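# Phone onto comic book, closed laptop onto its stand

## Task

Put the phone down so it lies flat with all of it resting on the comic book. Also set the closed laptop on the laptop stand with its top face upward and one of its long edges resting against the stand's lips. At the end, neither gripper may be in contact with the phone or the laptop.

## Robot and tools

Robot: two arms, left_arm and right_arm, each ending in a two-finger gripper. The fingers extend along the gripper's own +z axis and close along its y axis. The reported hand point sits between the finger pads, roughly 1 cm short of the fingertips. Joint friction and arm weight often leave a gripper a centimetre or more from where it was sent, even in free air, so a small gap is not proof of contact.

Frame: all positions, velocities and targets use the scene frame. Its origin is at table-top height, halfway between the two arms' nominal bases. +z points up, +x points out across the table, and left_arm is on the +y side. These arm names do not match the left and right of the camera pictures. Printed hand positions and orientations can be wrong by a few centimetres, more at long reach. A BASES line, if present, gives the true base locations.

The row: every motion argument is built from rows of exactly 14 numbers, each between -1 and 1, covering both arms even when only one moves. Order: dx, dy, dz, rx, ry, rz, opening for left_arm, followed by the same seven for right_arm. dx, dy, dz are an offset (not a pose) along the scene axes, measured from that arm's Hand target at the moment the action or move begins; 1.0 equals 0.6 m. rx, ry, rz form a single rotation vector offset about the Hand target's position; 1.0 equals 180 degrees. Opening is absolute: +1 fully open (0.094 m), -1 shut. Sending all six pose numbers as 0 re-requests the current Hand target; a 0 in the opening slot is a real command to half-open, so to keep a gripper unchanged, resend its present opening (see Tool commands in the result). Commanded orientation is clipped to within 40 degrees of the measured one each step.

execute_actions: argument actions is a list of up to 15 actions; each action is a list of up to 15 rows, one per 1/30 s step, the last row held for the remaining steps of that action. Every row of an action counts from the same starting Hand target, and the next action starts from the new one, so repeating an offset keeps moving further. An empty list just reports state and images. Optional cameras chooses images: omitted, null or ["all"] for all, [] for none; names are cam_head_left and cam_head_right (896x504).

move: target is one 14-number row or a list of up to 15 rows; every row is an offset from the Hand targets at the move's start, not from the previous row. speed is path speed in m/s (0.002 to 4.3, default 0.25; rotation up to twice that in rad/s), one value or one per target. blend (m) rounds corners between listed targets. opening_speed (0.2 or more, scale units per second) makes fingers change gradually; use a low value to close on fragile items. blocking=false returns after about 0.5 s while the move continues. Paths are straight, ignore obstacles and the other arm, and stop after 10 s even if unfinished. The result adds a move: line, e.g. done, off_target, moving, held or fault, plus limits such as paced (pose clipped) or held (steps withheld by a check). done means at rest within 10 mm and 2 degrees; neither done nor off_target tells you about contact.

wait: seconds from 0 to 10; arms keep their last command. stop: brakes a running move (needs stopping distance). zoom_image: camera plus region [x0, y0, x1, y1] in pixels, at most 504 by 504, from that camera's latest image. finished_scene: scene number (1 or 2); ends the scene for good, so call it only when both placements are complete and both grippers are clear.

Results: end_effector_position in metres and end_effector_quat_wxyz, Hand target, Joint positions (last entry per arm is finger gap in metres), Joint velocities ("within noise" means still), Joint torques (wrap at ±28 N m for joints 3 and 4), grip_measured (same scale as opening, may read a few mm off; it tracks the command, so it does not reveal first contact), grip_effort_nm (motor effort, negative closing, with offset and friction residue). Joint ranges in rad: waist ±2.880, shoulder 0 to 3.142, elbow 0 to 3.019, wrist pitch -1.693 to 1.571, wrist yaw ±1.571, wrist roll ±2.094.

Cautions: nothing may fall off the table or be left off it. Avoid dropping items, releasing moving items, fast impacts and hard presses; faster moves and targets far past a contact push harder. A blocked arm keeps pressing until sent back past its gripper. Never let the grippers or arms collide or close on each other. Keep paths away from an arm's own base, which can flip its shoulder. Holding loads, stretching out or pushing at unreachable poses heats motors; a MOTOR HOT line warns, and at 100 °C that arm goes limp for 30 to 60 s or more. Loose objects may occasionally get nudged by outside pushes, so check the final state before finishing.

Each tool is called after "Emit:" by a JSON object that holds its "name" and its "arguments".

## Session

Emit:
{"name": "execute_actions", "arguments": {"actions": []}}

Emit:
{"name": "zoom_image", "arguments": {"camera": "cam_head_left", "region": [100, 100, 500, 400]}}

Emit:
{"name": "zoom_image", "arguments": {"camera": "cam_head_left", "region": [400, 100, 800, 400]}}

Emit:
{"name": "zoom_image", "arguments": {"camera": "cam_head_right", "region": [100, 100, 500, 400]}}

Emit:
{"name": "zoom_image", "arguments": {"camera": "cam_head_right", "region": [400, 100, 800, 400]}}

Scene clock: 0.00 s.
left_arm: end_effector_position=(+0.5762, +0.0326, +0.2203) grip_measured=+1.000 grip_effort_nm=n/a end_effector_quat_wxyz=(+0.373, -0.189, +0.872, +0.255) | right_arm: end_effector_position=(+0.2773, -0.6663, +0.2408) grip_measured=+1.000 grip_effort_nm=n/a end_effector_quat_wxyz=(+0.133, +0.606, +0.784, +0.005)
Joint positions: left_arm=[-0.632 1.766 1.516 -1.115 -0.923 -0.928 0.094] | right_arm=[-0.891 1.408 1.311 -1.216 -0.069 0.44 0.094]
Joint velocities: within noise
Joint torques (N m): no reading
Motor temperatures (°C): left_arm=[23 25 32 24 27 24 27] | right_arm=[26 31 30 25 24 23 25]
Heat: left arm: hottest elbow 32 °C; right arm: hottest shoulder 31 °C.
Hand target: left_arm +0.5823, +0.0284, +0.2385; +0.386, -0.198, +0.868, +0.242 | right_arm +0.2820, -0.6720, +0.2484; +0.142, +0.605, +0.783, +0.003
Tool commands: left_gripper/opening=+1.0 right_gripper/opening=+1.0

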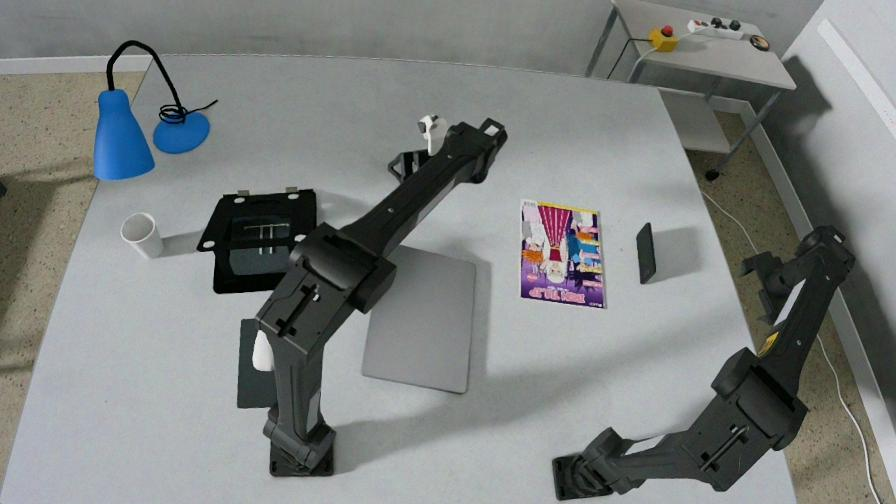

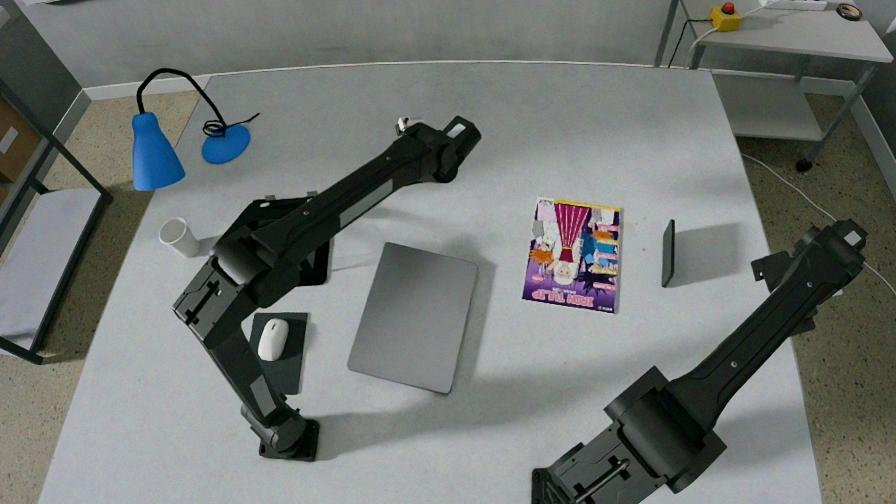

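Scaled by 1.260.

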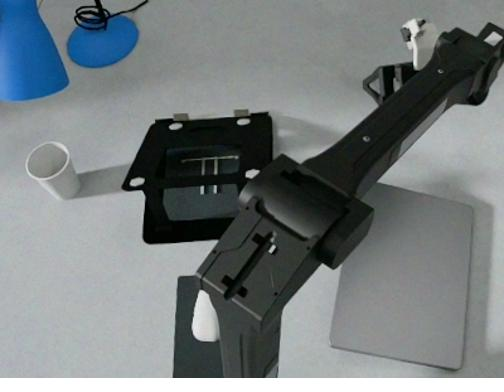

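Scaled by 1.260.

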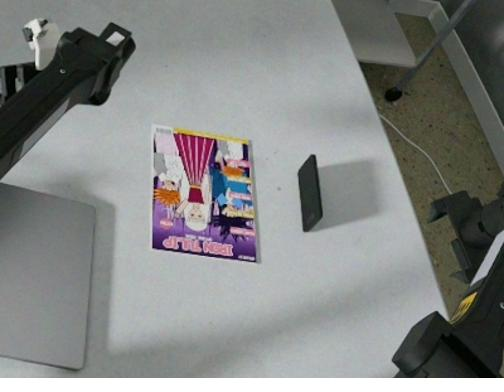

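Scaled by 1.260.

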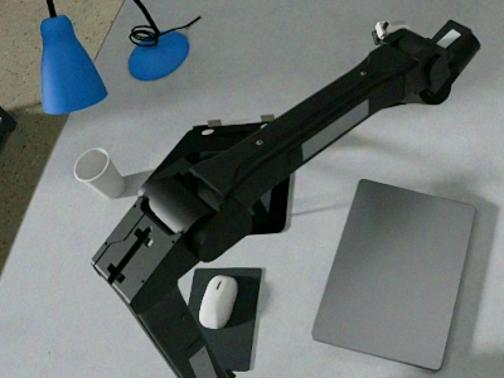

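Scaled by 1.260.

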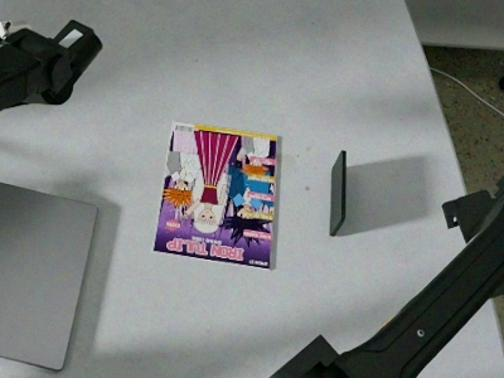

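Emit:
{"name": "move", "arguments": {"target": [[-0.5,0.233,0.02,-0.547,0.091,-0.256,1,0.4,0.177,-0.08,0.0055,0.096,0.366,1],[-0.505,0.233,-0.12,-0.547,0.091,-0.256,1,0.4,0.177,-0.16,0.0055,0.096,0.366,1]], "speed": 0.35}}

Emit:
{"name": "zoom_image", "arguments": {"camera": "cam_head_left", "region": [610, 170, 740, 300]}}

Emit:
{"name": "zoom_image", "arguments": {"camera": "cam_head_right", "region": [610, 170, 740, 300]}}

Emit:
{"name": "zoom_image", "arguments": {"camera": "cam_head_left", "region": [180, 170, 500, 410]}}

Emit:
{"name": "zoom_image", "arguments": {"camera": "cam_head_right", "region": [180, 170, 500, 410]}}

Scene clock: 44.57 s.
left_arm: end_effector_position=(+0.2715, +0.1628, +0.1621) grip_measured=+1.000 grip_effort_nm=0.007 end_effector_quat_wxyz=(+0.048, -0.071, +0.790, -0.607) | right_arm: end_effector_position=(+0.5197, -0.5688, +0.1803) grip_measured=+1.000 grip_effort_nm=-0.017 end_effector_quat_wxyz=(+0.019, +0.086, +0.996, -0.007)
Joint positions: left_arm=[0.348 1.295 0.587 -1.521 1.238 0.675 0.094] | right_arm=[-0.447 1.924 1.829 -1.435 -0.001 -0.269 0.094]
Joint velocities: within noise
Joint torques (N m): left_arm=[-0.73 -6.59 9.13 -0.91 0.35 0.21] | right_arm=[0.85 -20.37 7.75 0.61 0.09 0.08]
Motor temperatures (°C): left_arm=[23 28 37 24 27 24 27] | right_arm=[26 33 39 25 24 23 25]
Heat: left arm: hottest elbow 37 °C; right arm: hottest elbow 39 °C.
Hand target: left_arm +0.2793, +0.1682, +0.1665; +0.054, -0.070, +0.791, -0.606 | right_arm +0.5221, -0.5658, +0.1525; +0.000, +0.079, +0.997, -0.001
Off the commanded pose: left_arm 0.011 m, 1 deg | right_arm 0.028 m, 2 deg.
move: off_target (left_arm, right_arm)

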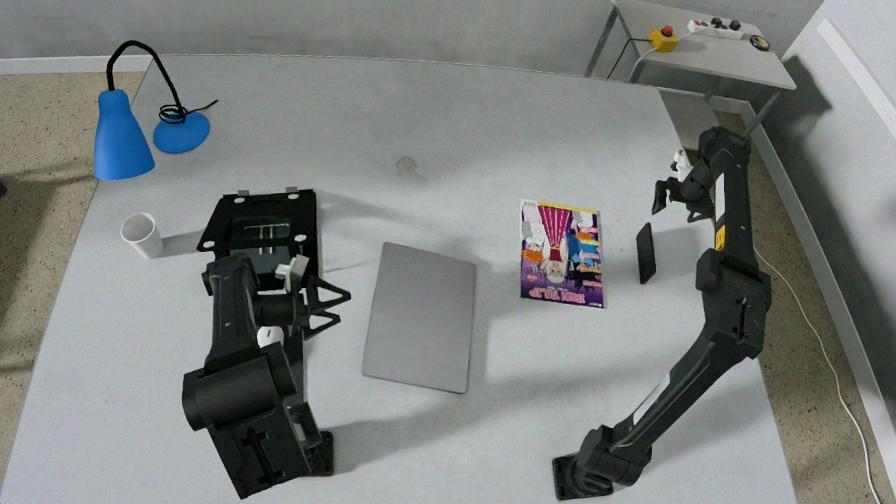

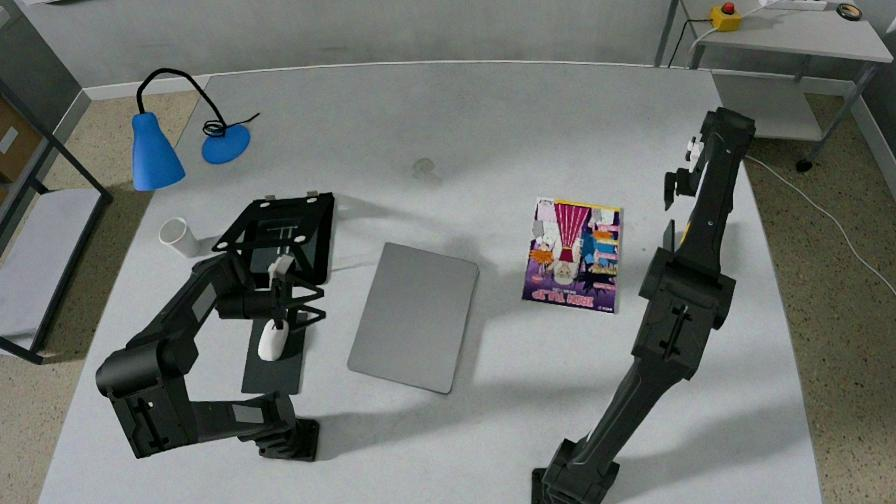

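Scaled by 3.877.

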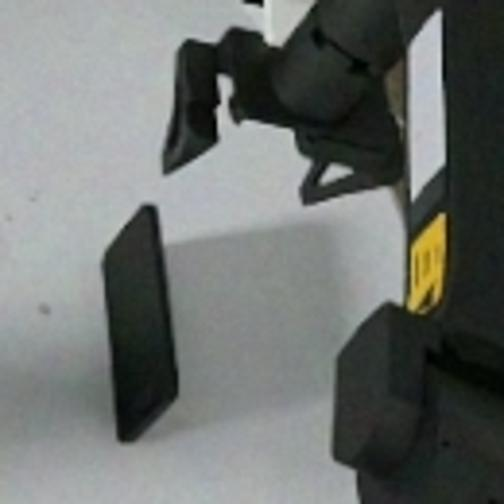

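Scaled by 3.877.

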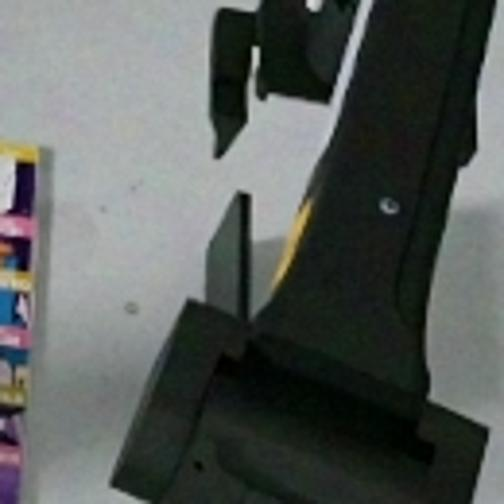

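Scaled by 1.575.

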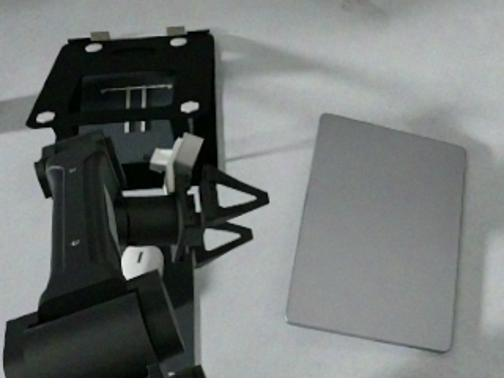

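Scaled by 1.575.

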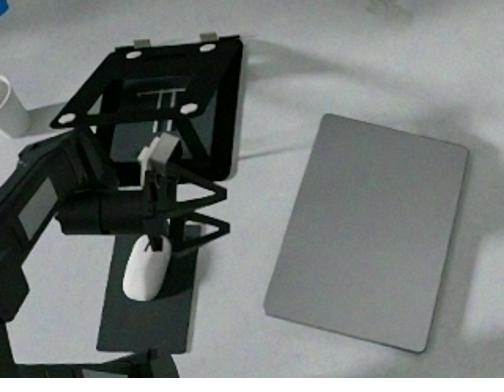

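Emit:
{"name": "move", "arguments": {"target": [0.008,-0.045,-0.157,0,0,0,0.2,0,-0.045,-0.1,0,0,0,1], "speed": 0.2}}

Emit:
{"name": "zoom_image", "arguments": {"camera": "cam_head_left", "region": [610, 170, 740, 300]}}

Emit:
{"name": "zoom_image", "arguments": {"camera": "cam_head_right", "region": [610, 170, 740, 300]}}

Emit:
{"name": "zoom_image", "arguments": {"camera": "cam_head_left", "region": [230, 230, 430, 390]}}

Emit:
{"name": "zoom_image", "arguments": {"camera": "cam_head_right", "region": [230, 230, 430, 390]}}

Scene clock: 66.10 s.
left_arm: end_effector_position=(+0.2870, +0.1456, +0.0699) grip_measured=+0.202 grip_effort_nm=-0.081 end_effector_quat_wxyz=(+0.053, -0.077, +0.790, -0.606) | right_arm: end_effector_position=(+0.5239, -0.5876, +0.1125) grip_measured=+1.000 grip_effort_nm=-0.007 end_effector_quat_wxyz=(+0.011, +0.079, +0.997, -0.004)
Joint positions: left_arm=[0.258 1.513 0.475 -0.897 1.29 0.368 0.056] | right_arm=[-0.471 2.001 1.768 -1.314 0 -0.308 0.094]
Joint velocities: within noise
Joint torques (N m): left_arm=[-2.61 -9.58 3.85 -0.08 0.64 -0.02] | right_arm=[-0.21 -22.83 8.01 0.59 0.07 0.08]
Motor temperatures (°C): left_arm=[23 27 36 24 27 24 27] | right_arm=[26 34 37 25 24 23 25]
Heat: left arm: hottest elbow 36 °C; right arm: hottest elbow 37 °C.
Hand target: left_arm +0.2841, +0.1412, +0.0723; +0.054, -0.070, +0.791, -0.606 | right_arm +0.5221, -0.5929, +0.0925; +0.000, +0.079, +0.997, -0.001
Off the commanded pose: left_arm 0.006 m, 1 deg | right_arm 0.021 m, 1 deg.
move: off_target (right_arm)

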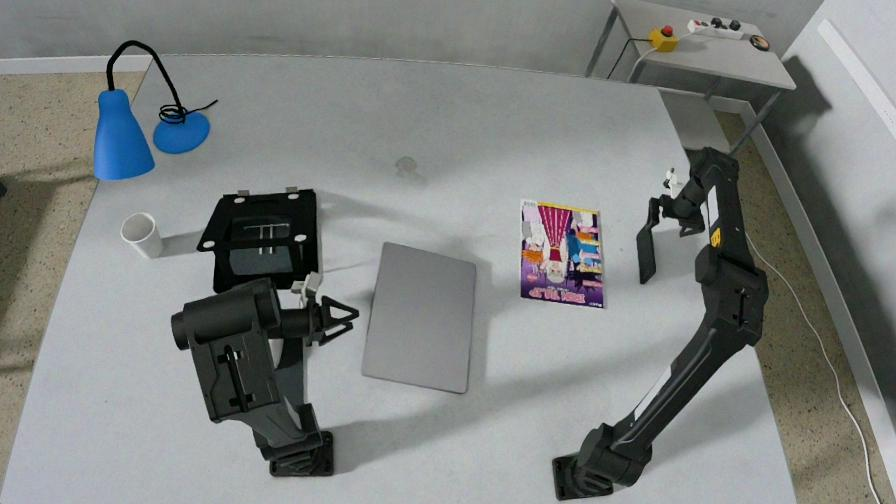

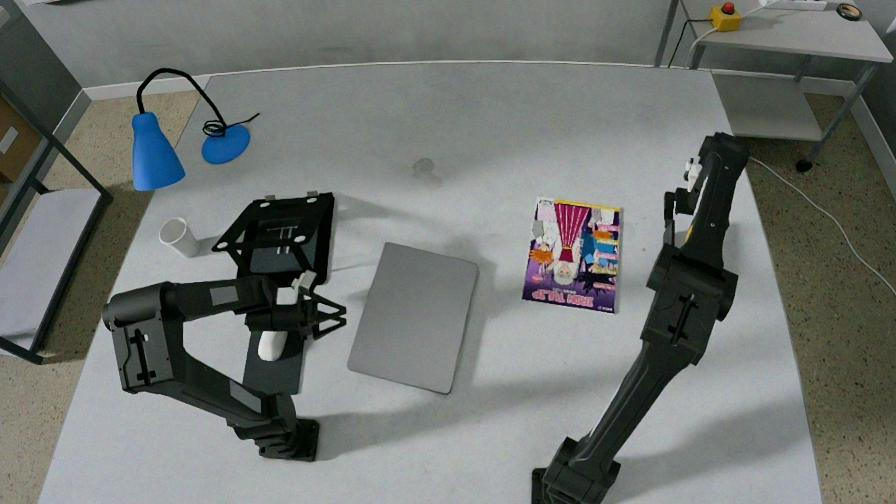

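Scaled by 3.877.

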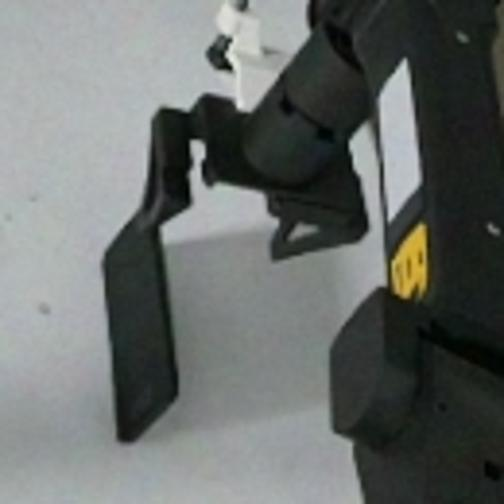

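Scaled by 3.877.

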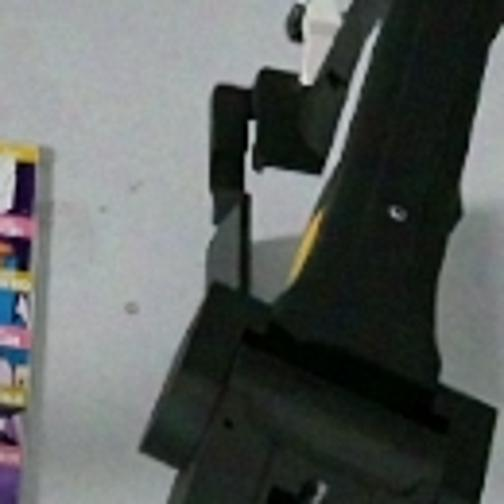

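Scaled by 2.520.

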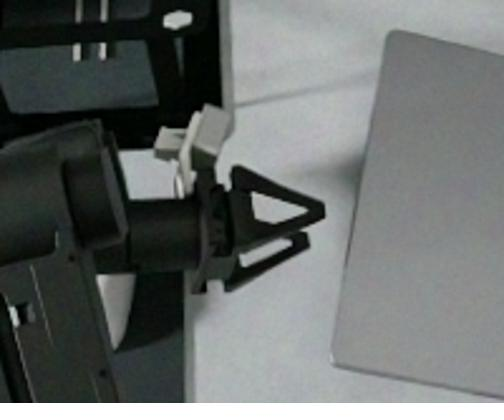

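Scaled by 2.520.

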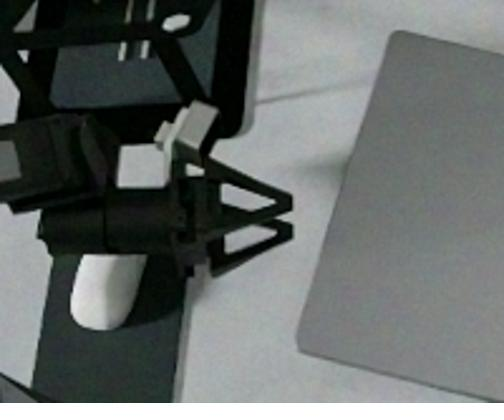

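Emit:
{"name": "move", "arguments": {"target": [[-0.017,-0.03,0,0.0219,0.0039,0,0.2,-0.013,-0.03,0,0,0,0,1],[-0.017,-0.03,-0.043,0.0219,0.0039,0,0.2,-0.013,-0.03,-0.079,0,0,0,1]], "speed": 0.12}}

Emit:
{"name": "zoom_image", "arguments": {"camera": "cam_head_left", "region": [610, 170, 740, 300]}}

Emit:
{"name": "zoom_image", "arguments": {"camera": "cam_head_left", "region": [230, 230, 430, 390]}}

Emit:
{"name": "zoom_image", "arguments": {"camera": "cam_head_right", "region": [230, 230, 430, 390]}}

Scene clock: 80.63 s.
left_arm: end_effector_position=(+0.2787, +0.1276, +0.0499) grip_measured=+0.202 grip_effort_nm=-0.081 end_effector_quat_wxyz=(+0.060, -0.072, +0.811, -0.578) | right_arm: end_effector_position=(+0.5193, -0.6076, +0.0877) grip_measured=+1.000 grip_effort_nm=-0.012 end_effector_quat_wxyz=(+0.024, +0.075, +0.997, -0.009)
Joint positions: left_arm=[0.175 1.443 0.373 -0.536 1.24 0.053 0.056] | right_arm=[-0.504 2.015 1.723 -1.229 -0.003 -0.348 0.094]
Joint velocities: within noise
Joint torques (N m): left_arm=[-2.67 -7.18 4.25 0.64 0.5 0.03] | right_arm=[-0.15 -19.78 6.82 1.18 0.16 0.14]
Motor temperatures (°C): left_arm=[23 27 35 24 28 24 27] | right_arm=[26 35 36 25 24 23 25]
Heat: left arm: hottest elbow 35 °C; right arm: hottest elbow 36 °C.
Hand target: left_arm +0.2740, +0.1232, +0.0464; +0.051, -0.071, +0.811, -0.578 | right_arm +0.5142, -0.6108, +0.0451; +0.000, +0.079, +0.997, -0.001
Off the commanded pose: left_arm 0.007 m, 1 deg | right_arm 0.043 m, 3 deg.
move: off_target (right_arm)

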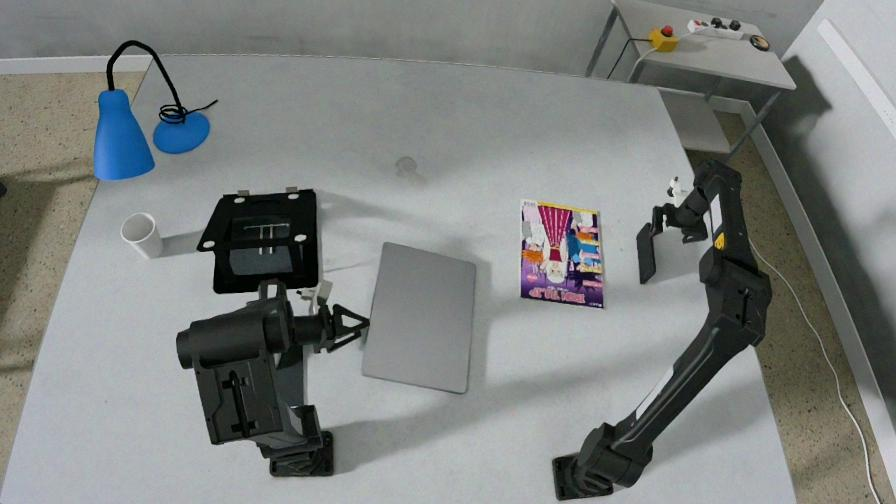

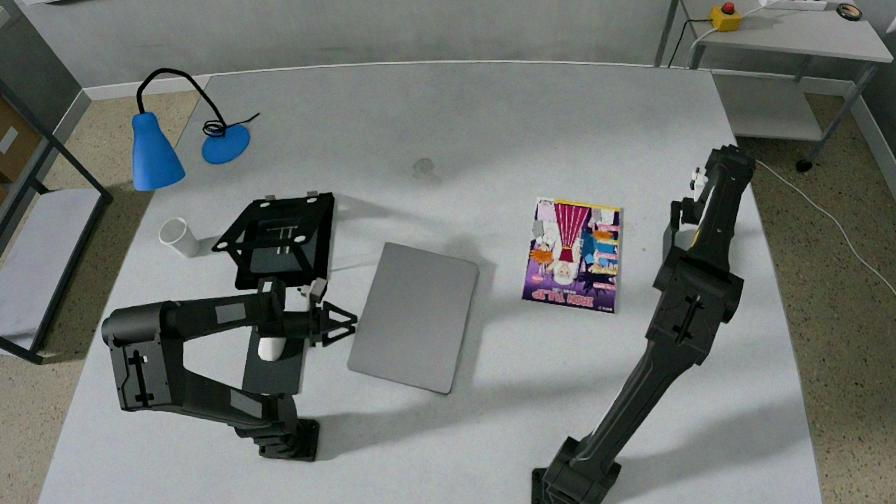

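Scaled by 3.877.

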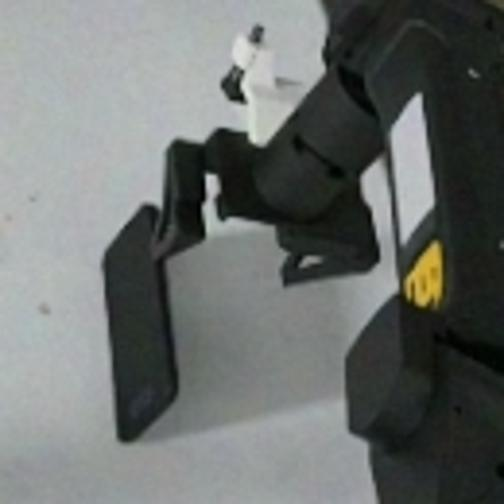

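Scaled by 2.520.

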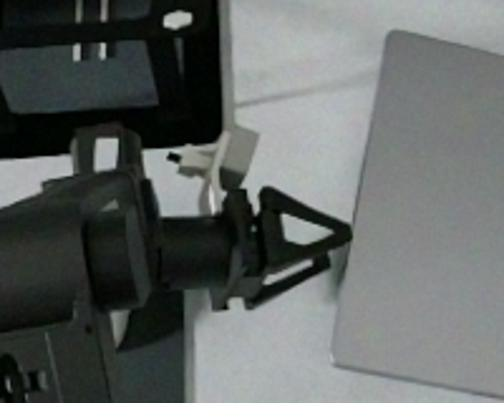

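Scaled by 2.520.

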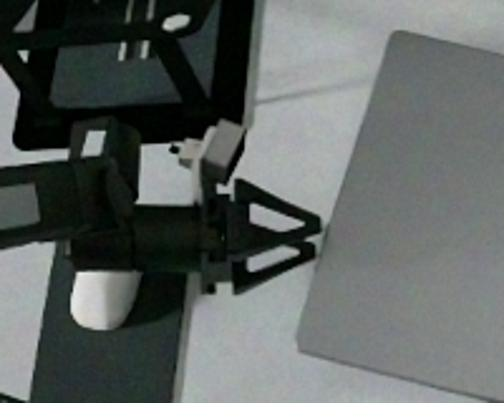

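Emit:
{"name": "move", "arguments": {"target": [[0,0,-0.014,0,0,0,0.2,-0.02,0.062,0.05,0,0,0,1],[0.018,-0.112,-0.014,0,0,0,0.2,-0.02,0.062,-0.02,0,0,0,1]], "speed": 0.07}}

Emit:
{"name": "zoom_image", "arguments": {"camera": "cam_head_left", "region": [610, 170, 740, 300]}}

Emit:
{"name": "zoom_image", "arguments": {"camera": "cam_head_left", "region": [300, 230, 500, 400]}}

Emit:
{"name": "zoom_image", "arguments": {"camera": "cam_head_right", "region": [300, 230, 500, 400]}}

Scene clock: 93.30 s.
left_arm: end_effector_position=(+0.2903, +0.0597, +0.0413) grip_measured=+0.202 grip_effort_nm=-0.076 end_effector_quat_wxyz=(+0.059, -0.072, +0.811, -0.578) | right_arm: end_effector_position=(+0.5065, -0.5768, +0.0595) grip_measured=+1.000 grip_effort_nm=-0.007 end_effector_quat_wxyz=(+0.018, +0.076, +0.997, -0.007)
Joint positions: left_arm=[-0.129 1.478 0.25 0.35 1.134 -0.73 0.056] | right_arm=[-0.468 1.982 1.592 -1.142 0 -0.309 0.094]
Joint velocities: within noise
Joint torques (N m): left_arm=[-2.84 -6.53 3.54 1.83 0.33 -0.01] | right_arm=[0.62 -20.6 7.08 0.59 0.08 0.21]
Motor temperatures (°C): left_arm=[23 26 34 24 28 24 27] | right_arm=[26 36 36 25 24 23 25]
Heat: left arm: hottest elbow 34 °C; right arm: hottest shoulder 36 °C.
Hand target: left_arm +0.2847, +0.0559, +0.0380; +0.051, -0.071, +0.811, -0.578 | right_arm +0.5022, -0.5737, +0.0331; +0.000, +0.079, +0.997, -0.001
Off the commanded pose: left_arm 0.007 m, 1 deg | right_arm 0.027 m, 2 deg.
move: off_target (right_arm)

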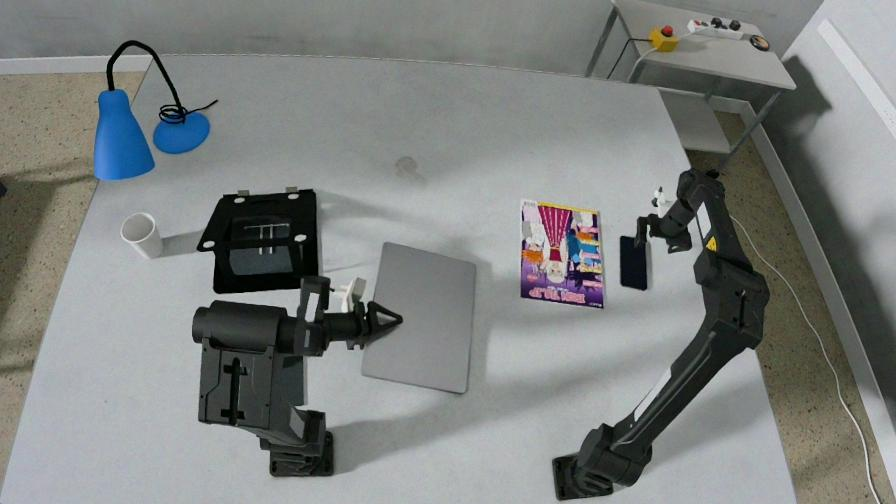

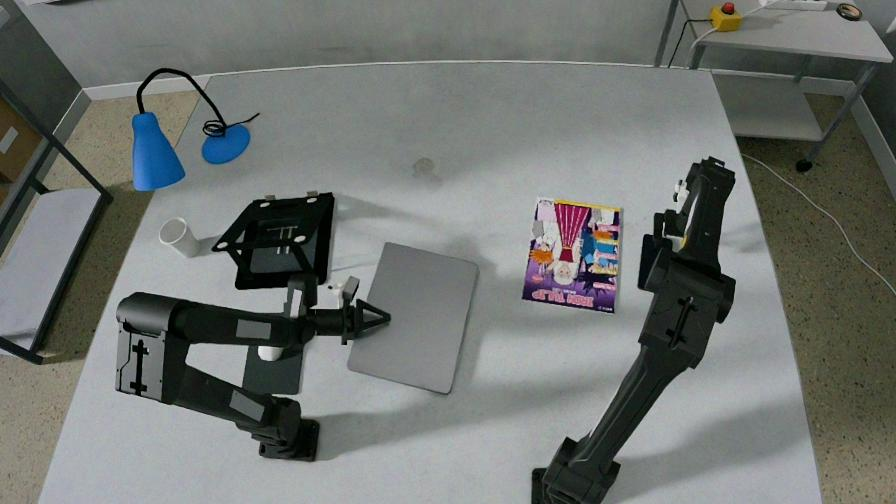

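Scaled by 3.877.

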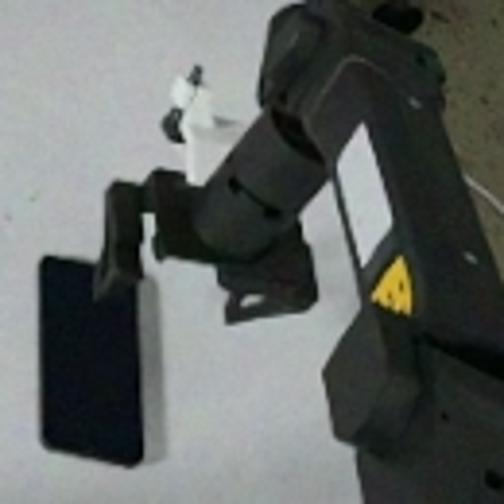

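Scaled by 2.520.

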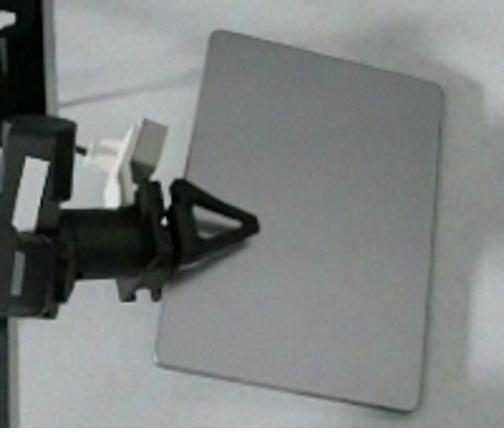

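Scaled by 2.520.

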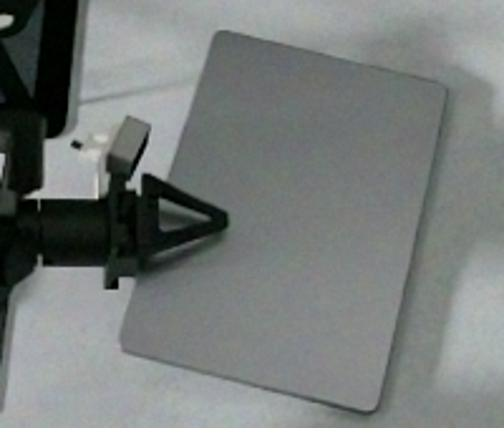

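Emit:
{"name": "move", "arguments": {"target": [[0,0,0.05,0,0,0,0.2,0,0,0.11,0,0,0,1],[0.0,-0.003,0.105,0,0,0,0.2,-0.015,0.038,0.11,0,0,-0.033,1]], "speed": 0.08}}

Emit:
{"name": "zoom_image", "arguments": {"camera": "cam_head_left", "region": [610, 170, 740, 300]}}

Emit:
{"name": "zoom_image", "arguments": {"camera": "cam_head_right", "region": [610, 170, 740, 300]}}

Emit:
{"name": "zoom_image", "arguments": {"camera": "cam_head_left", "region": [300, 230, 500, 400]}}

Emit:
{"name": "zoom_image", "arguments": {"camera": "cam_head_right", "region": [300, 230, 500, 400]}}

Scene clock: 103.03 s.
left_arm: end_effector_position=(+0.2706, +0.0599, +0.0785) grip_measured=+0.202 grip_effort_nm=-0.085 end_effector_quat_wxyz=(+0.036, -0.090, +0.818, -0.567) | right_arm: end_effector_position=(+0.4886, -0.5554, +0.0911) grip_measured=+1.000 grip_effort_nm=-0.017 end_effector_quat_wxyz=(-0.010, +0.132, +0.991, +0.003)
Joint positions: left_arm=[-0.142 1.19 0.25 0.008 1.113 -0.737 0.056] | right_arm=[-0.449 1.926 1.592 -1.258 0 -0.179 0.094]
Joint velocities: within noise
Joint torques (N m): left_arm=[-2.43 -7.88 10.51 1.02 1 -0.13] | right_arm=[1.2 -23.71 8.18 0.31 0.07 0.23]
Motor temperatures (°C): left_arm=[23 26 34 24 28 24 27] | right_arm=[26 36 36 25 24 23 25]
Heat: left arm: hottest elbow 34 °C; right arm: hottest shoulder 36 °C.
Hand target: left_arm +0.2847, +0.0542, +0.1011; +0.051, -0.072, +0.811, -0.578 | right_arm +0.4932, -0.5509, +0.0992; +0.000, +0.131, +0.991, -0.001
Off the commanded pose: left_arm 0.027 m, 3 deg | right_arm 0.010 m, 1 deg.
move: off_target (left_arm)

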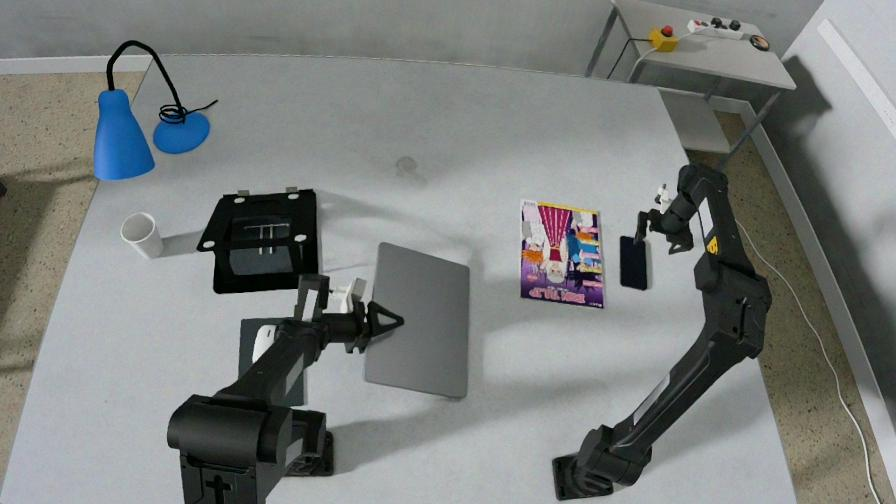

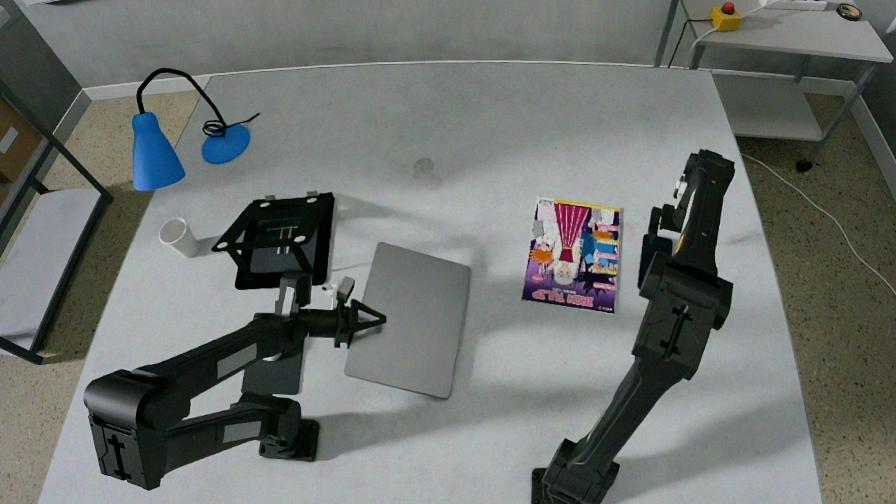

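Scaled by 3.877.

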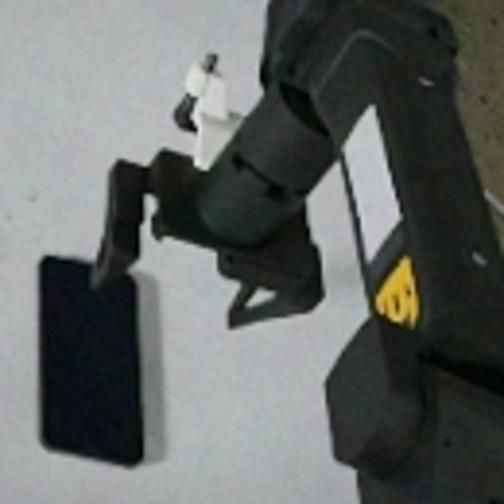

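Scaled by 3.877.

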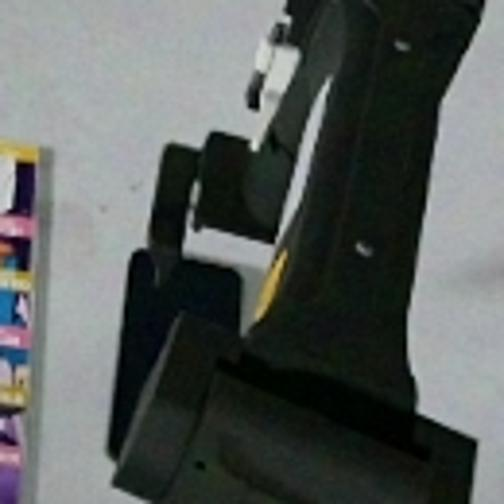

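Scaled by 2.520.

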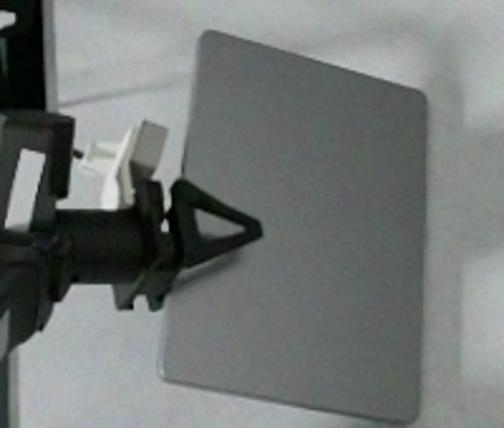

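Scaled by 2.520.

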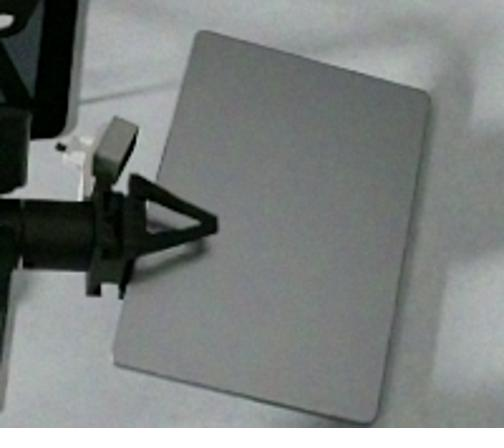

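Emit:
{"name": "move", "arguments": {"target": [[0,0,0,0,0,0,-1,0.005,0.035,0,0,0,0.022,1],[0,0,0,0,0,0,-1,0.005,0.035,-0.107,0,0,0.022,1]], "speed": 0.08, "opening_speed": 0.35}}

Emit:
{"name": "zoom_image", "arguments": {"camera": "cam_head_left", "region": [600, 190, 730, 320]}}

Emit:
{"name": "zoom_image", "arguments": {"camera": "cam_head_left", "region": [300, 230, 500, 400]}}

Scene clock: 122.13 s.
left_arm: end_effector_position=(+0.2697, +0.0605, +0.0773) grip_measured=-0.615 grip_effort_nm=-1.009 end_effector_quat_wxyz=(+0.045, -0.077, +0.822, -0.563) | right_arm: end_effector_position=(+0.4989, -0.5356, +0.0589) grip_measured=+1.000 grip_effort_nm=-0.017 end_effector_quat_wxyz=(+0.017, +0.104, +0.994, -0.005)
Joint positions: left_arm=[-0.142 1.186 0.25 -0.006 1.106 -0.697 0.018] | right_arm=[-0.41 1.926 1.502 -1.111 0 -0.196 0.094]
Joint velocities: within noise
Joint torques (N m): left_arm=[-2.14 -8.29 10.93 1.07 1.34 -0.41] | right_arm=[1.03 -19.25 7.13 0.79 0.09 0.09]
Motor temperatures (°C): left_arm=[23 26 34 24 29 24 27] | right_arm=[26 37 37 25 24 23 25]
Heat: left arm: hottest elbow 34 °C; right arm: hottest shoulder 37 °C.
Hand target: left_arm +0.2848, +0.0542, +0.1011; +0.051, -0.072, +0.811, -0.578 | right_arm +0.4963, -0.5298, +0.0349; +0.000, +0.096, +0.995, -0.001
Off the commanded pose: left_arm 0.029 m, 2 deg | right_arm 0.025 m, 2 deg.
move: off_target (left_arm, right_arm)

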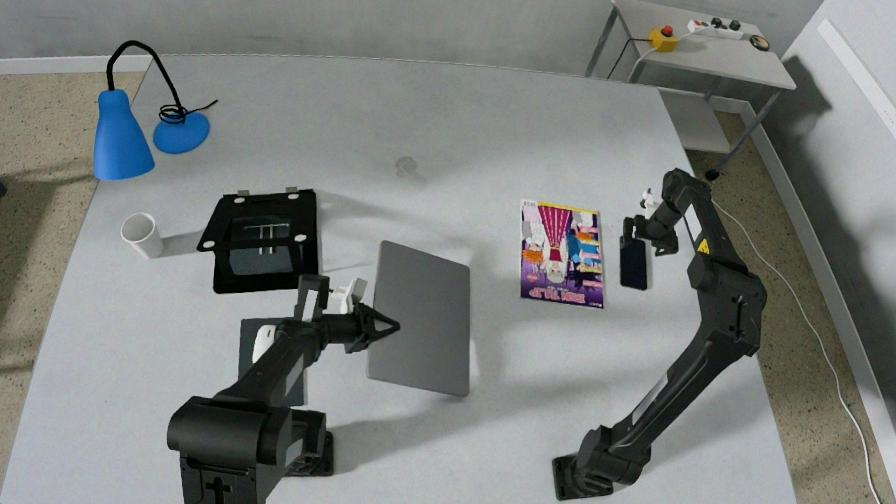

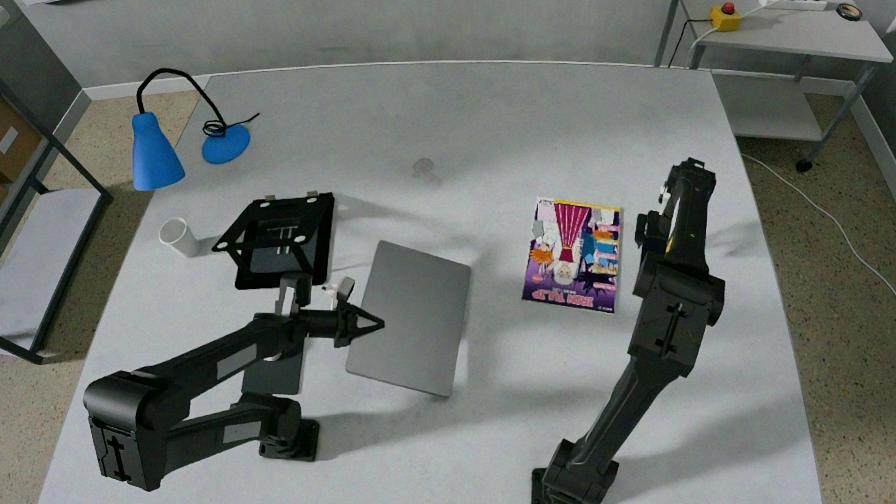

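Scaled by 3.877.

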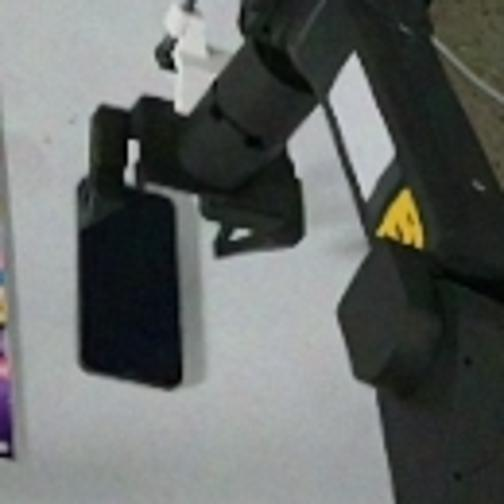

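Scaled by 2.520.

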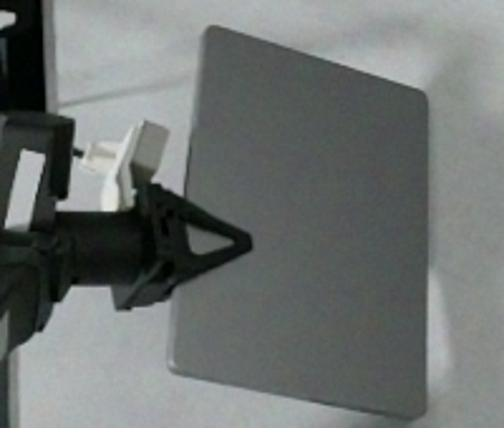

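Emit:
{"name": "move", "arguments": {"target": [0,0,0,0,0,0,-1,-0.013,0,-0.075,0,0,0,1], "speed": 0.06}}

Emit:
{"name": "zoom_image", "arguments": {"camera": "cam_head_left", "region": [600, 190, 730, 320]}}

Emit:
{"name": "zoom_image", "arguments": {"camera": "cam_head_right", "region": [600, 190, 730, 320]}}

Scene clock: 129.77 s.
left_arm: end_effector_position=(+0.2697, +0.0605, +0.0773) grip_measured=-0.616 grip_effort_nm=-1.009 end_effector_quat_wxyz=(+0.045, -0.077, +0.822, -0.563) | right_arm: end_effector_position=(+0.4943, -0.5336, +0.0156) grip_measured=+1.000 grip_effort_nm=-0.017 end_effector_quat_wxyz=(+0.018, +0.101, +0.995, -0.006)
Joint positions: left_arm=[-0.142 1.186 0.25 -0.006 1.106 -0.696 0.018] | right_arm=[-0.41 1.965 1.436 -1.004 0 -0.202 0.094]
Joint velocities: within noise
Joint torques (N m): left_arm=[-2.26 -8.18 10.88 1.43 1.32 -0.38] | right_arm=[0.67 -19.37 6.65 0.69 0.08 0.1]
Motor temperatures (°C): left_arm=[23 26 34 24 29 24 28] | right_arm=[26 37 37 25 24 23 25]
Heat: left arm: hottest elbow 34 °C; right arm: hottest shoulder 37 °C.
Hand target: left_arm +0.2848, +0.0542, +0.1011; +0.051, -0.072, +0.811, -0.578 | right_arm +0.4886, -0.5298, -0.0101; +0.000, +0.096, +0.995, -0.001
Off the commanded pose: left_arm 0.029 m, 2 deg | right_arm 0.027 m, 2 deg.
move: off_target (left_arm, right_arm)

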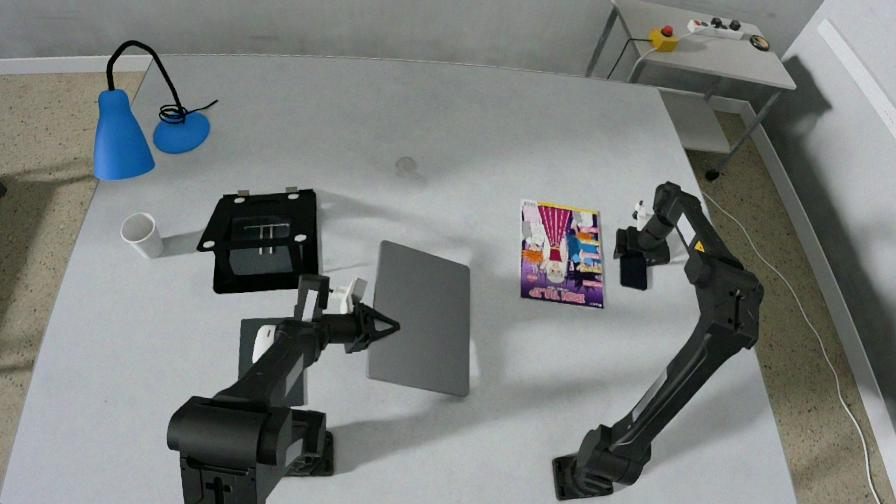

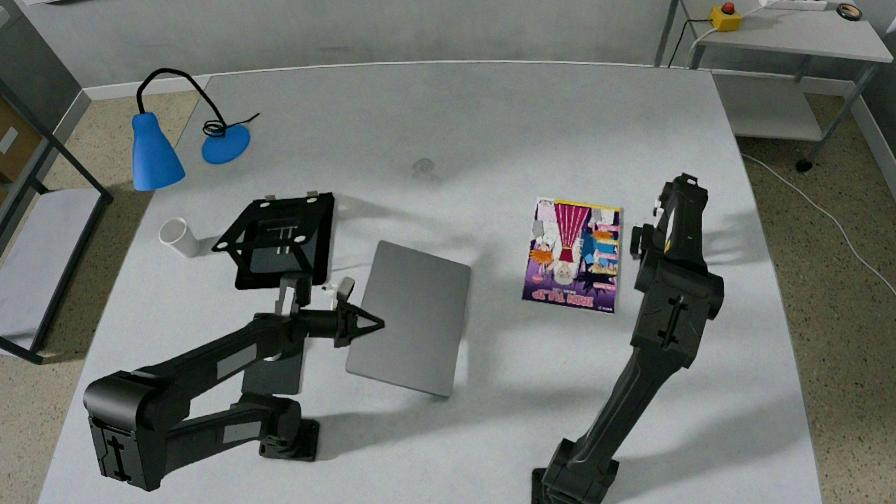

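Scaled by 3.877.

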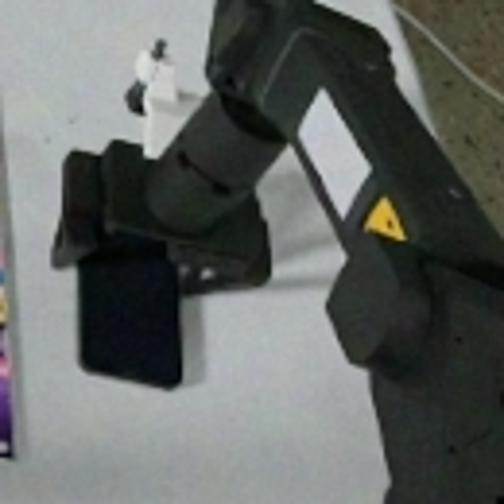

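Scaled by 3.877.

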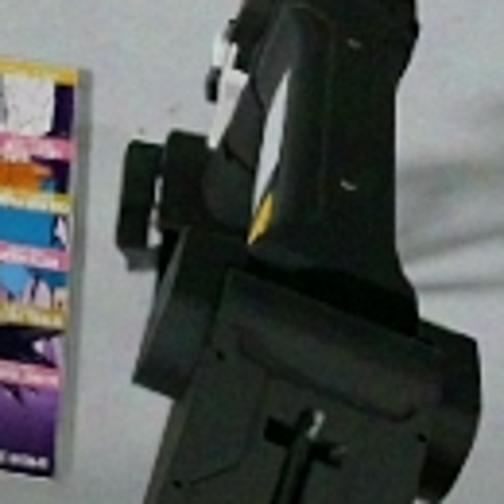

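Emit:
{"name": "move", "arguments": {"target": [[0,0,0,0,0,0,-1,0,0,0.0,0,0,0,1],[0,0,0,0,0,0,-1,0,0,0.0,0,0,0,0.3]], "speed": 0.06, "opening_speed": 0.25, "cameras": ["cam_head_left"]}}

Emit:
{"name": "zoom_image", "arguments": {"camera": "cam_head_left", "region": [600, 190, 730, 320]}}

Scene clock: 138.00 s.
left_arm: end_effector_position=(+0.2697, +0.0605, +0.0773) grip_measured=-0.616 grip_effort_nm=-1.013 end_effector_quat_wxyz=(+0.045, -0.077, +0.822, -0.563) | right_arm: end_effector_position=(+0.4946, -0.5338, +0.0156) grip_measured=+0.500 grip_effort_nm=-1.038 end_effector_quat_wxyz=(+0.019, +0.101, +0.995, -0.006)
Joint positions: left_arm=[-0.142 1.186 0.25 -0.006 1.106 -0.696 0.018] | right_arm=[-0.41 1.965 1.436 -1.002 0 -0.202 0.07]
Joint velocities: within noise
Joint torques (N m): left_arm=[-2.02 -7.94 10.78 1.18 1.28 -0.43] | right_arm=[0.62 -19.31 6.6 0.62 0.08 0.09]
Motor temperatures (°C): left_arm=[23 26 35 24 30 24 28] | right_arm=[26 38 36 25 24 23 25]
Heat: left arm: hottest elbow 35 °C; right arm: hottest shoulder 38 °C.
Hand target: left_arm +0.2848, +0.0542, +0.1011; +0.051, -0.072, +0.811, -0.578 | right_arm +0.4885, -0.5297, -0.0101; +0.000, +0.096, +0.995, -0.001
Off the commanded pose: left_arm 0.029 m, 2 deg | right_arm 0.027 m, 2 deg.
move: off_target (left_arm, right_arm); target 2's new opening was sent with right_arm's hand 0.027 m and 2 deg from that target
Images, in order (width x height): cam_head_left 896x504.

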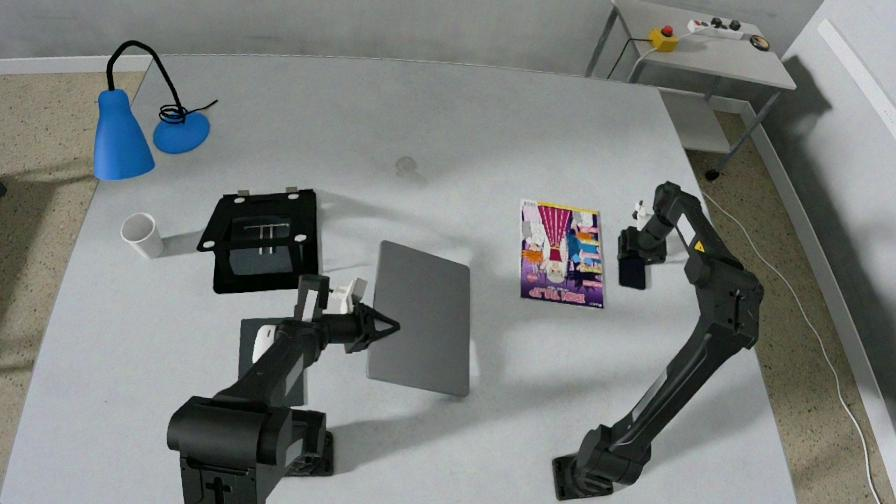

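Scaled by 3.877.

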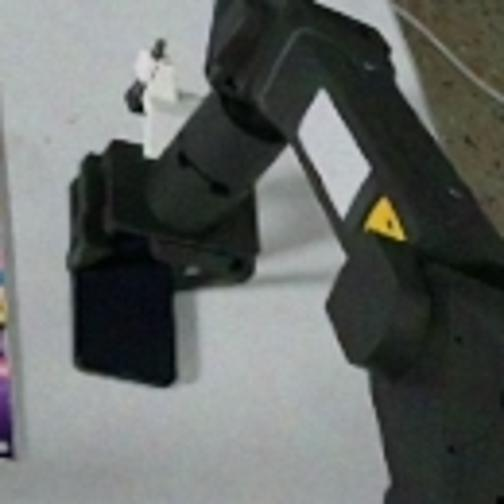

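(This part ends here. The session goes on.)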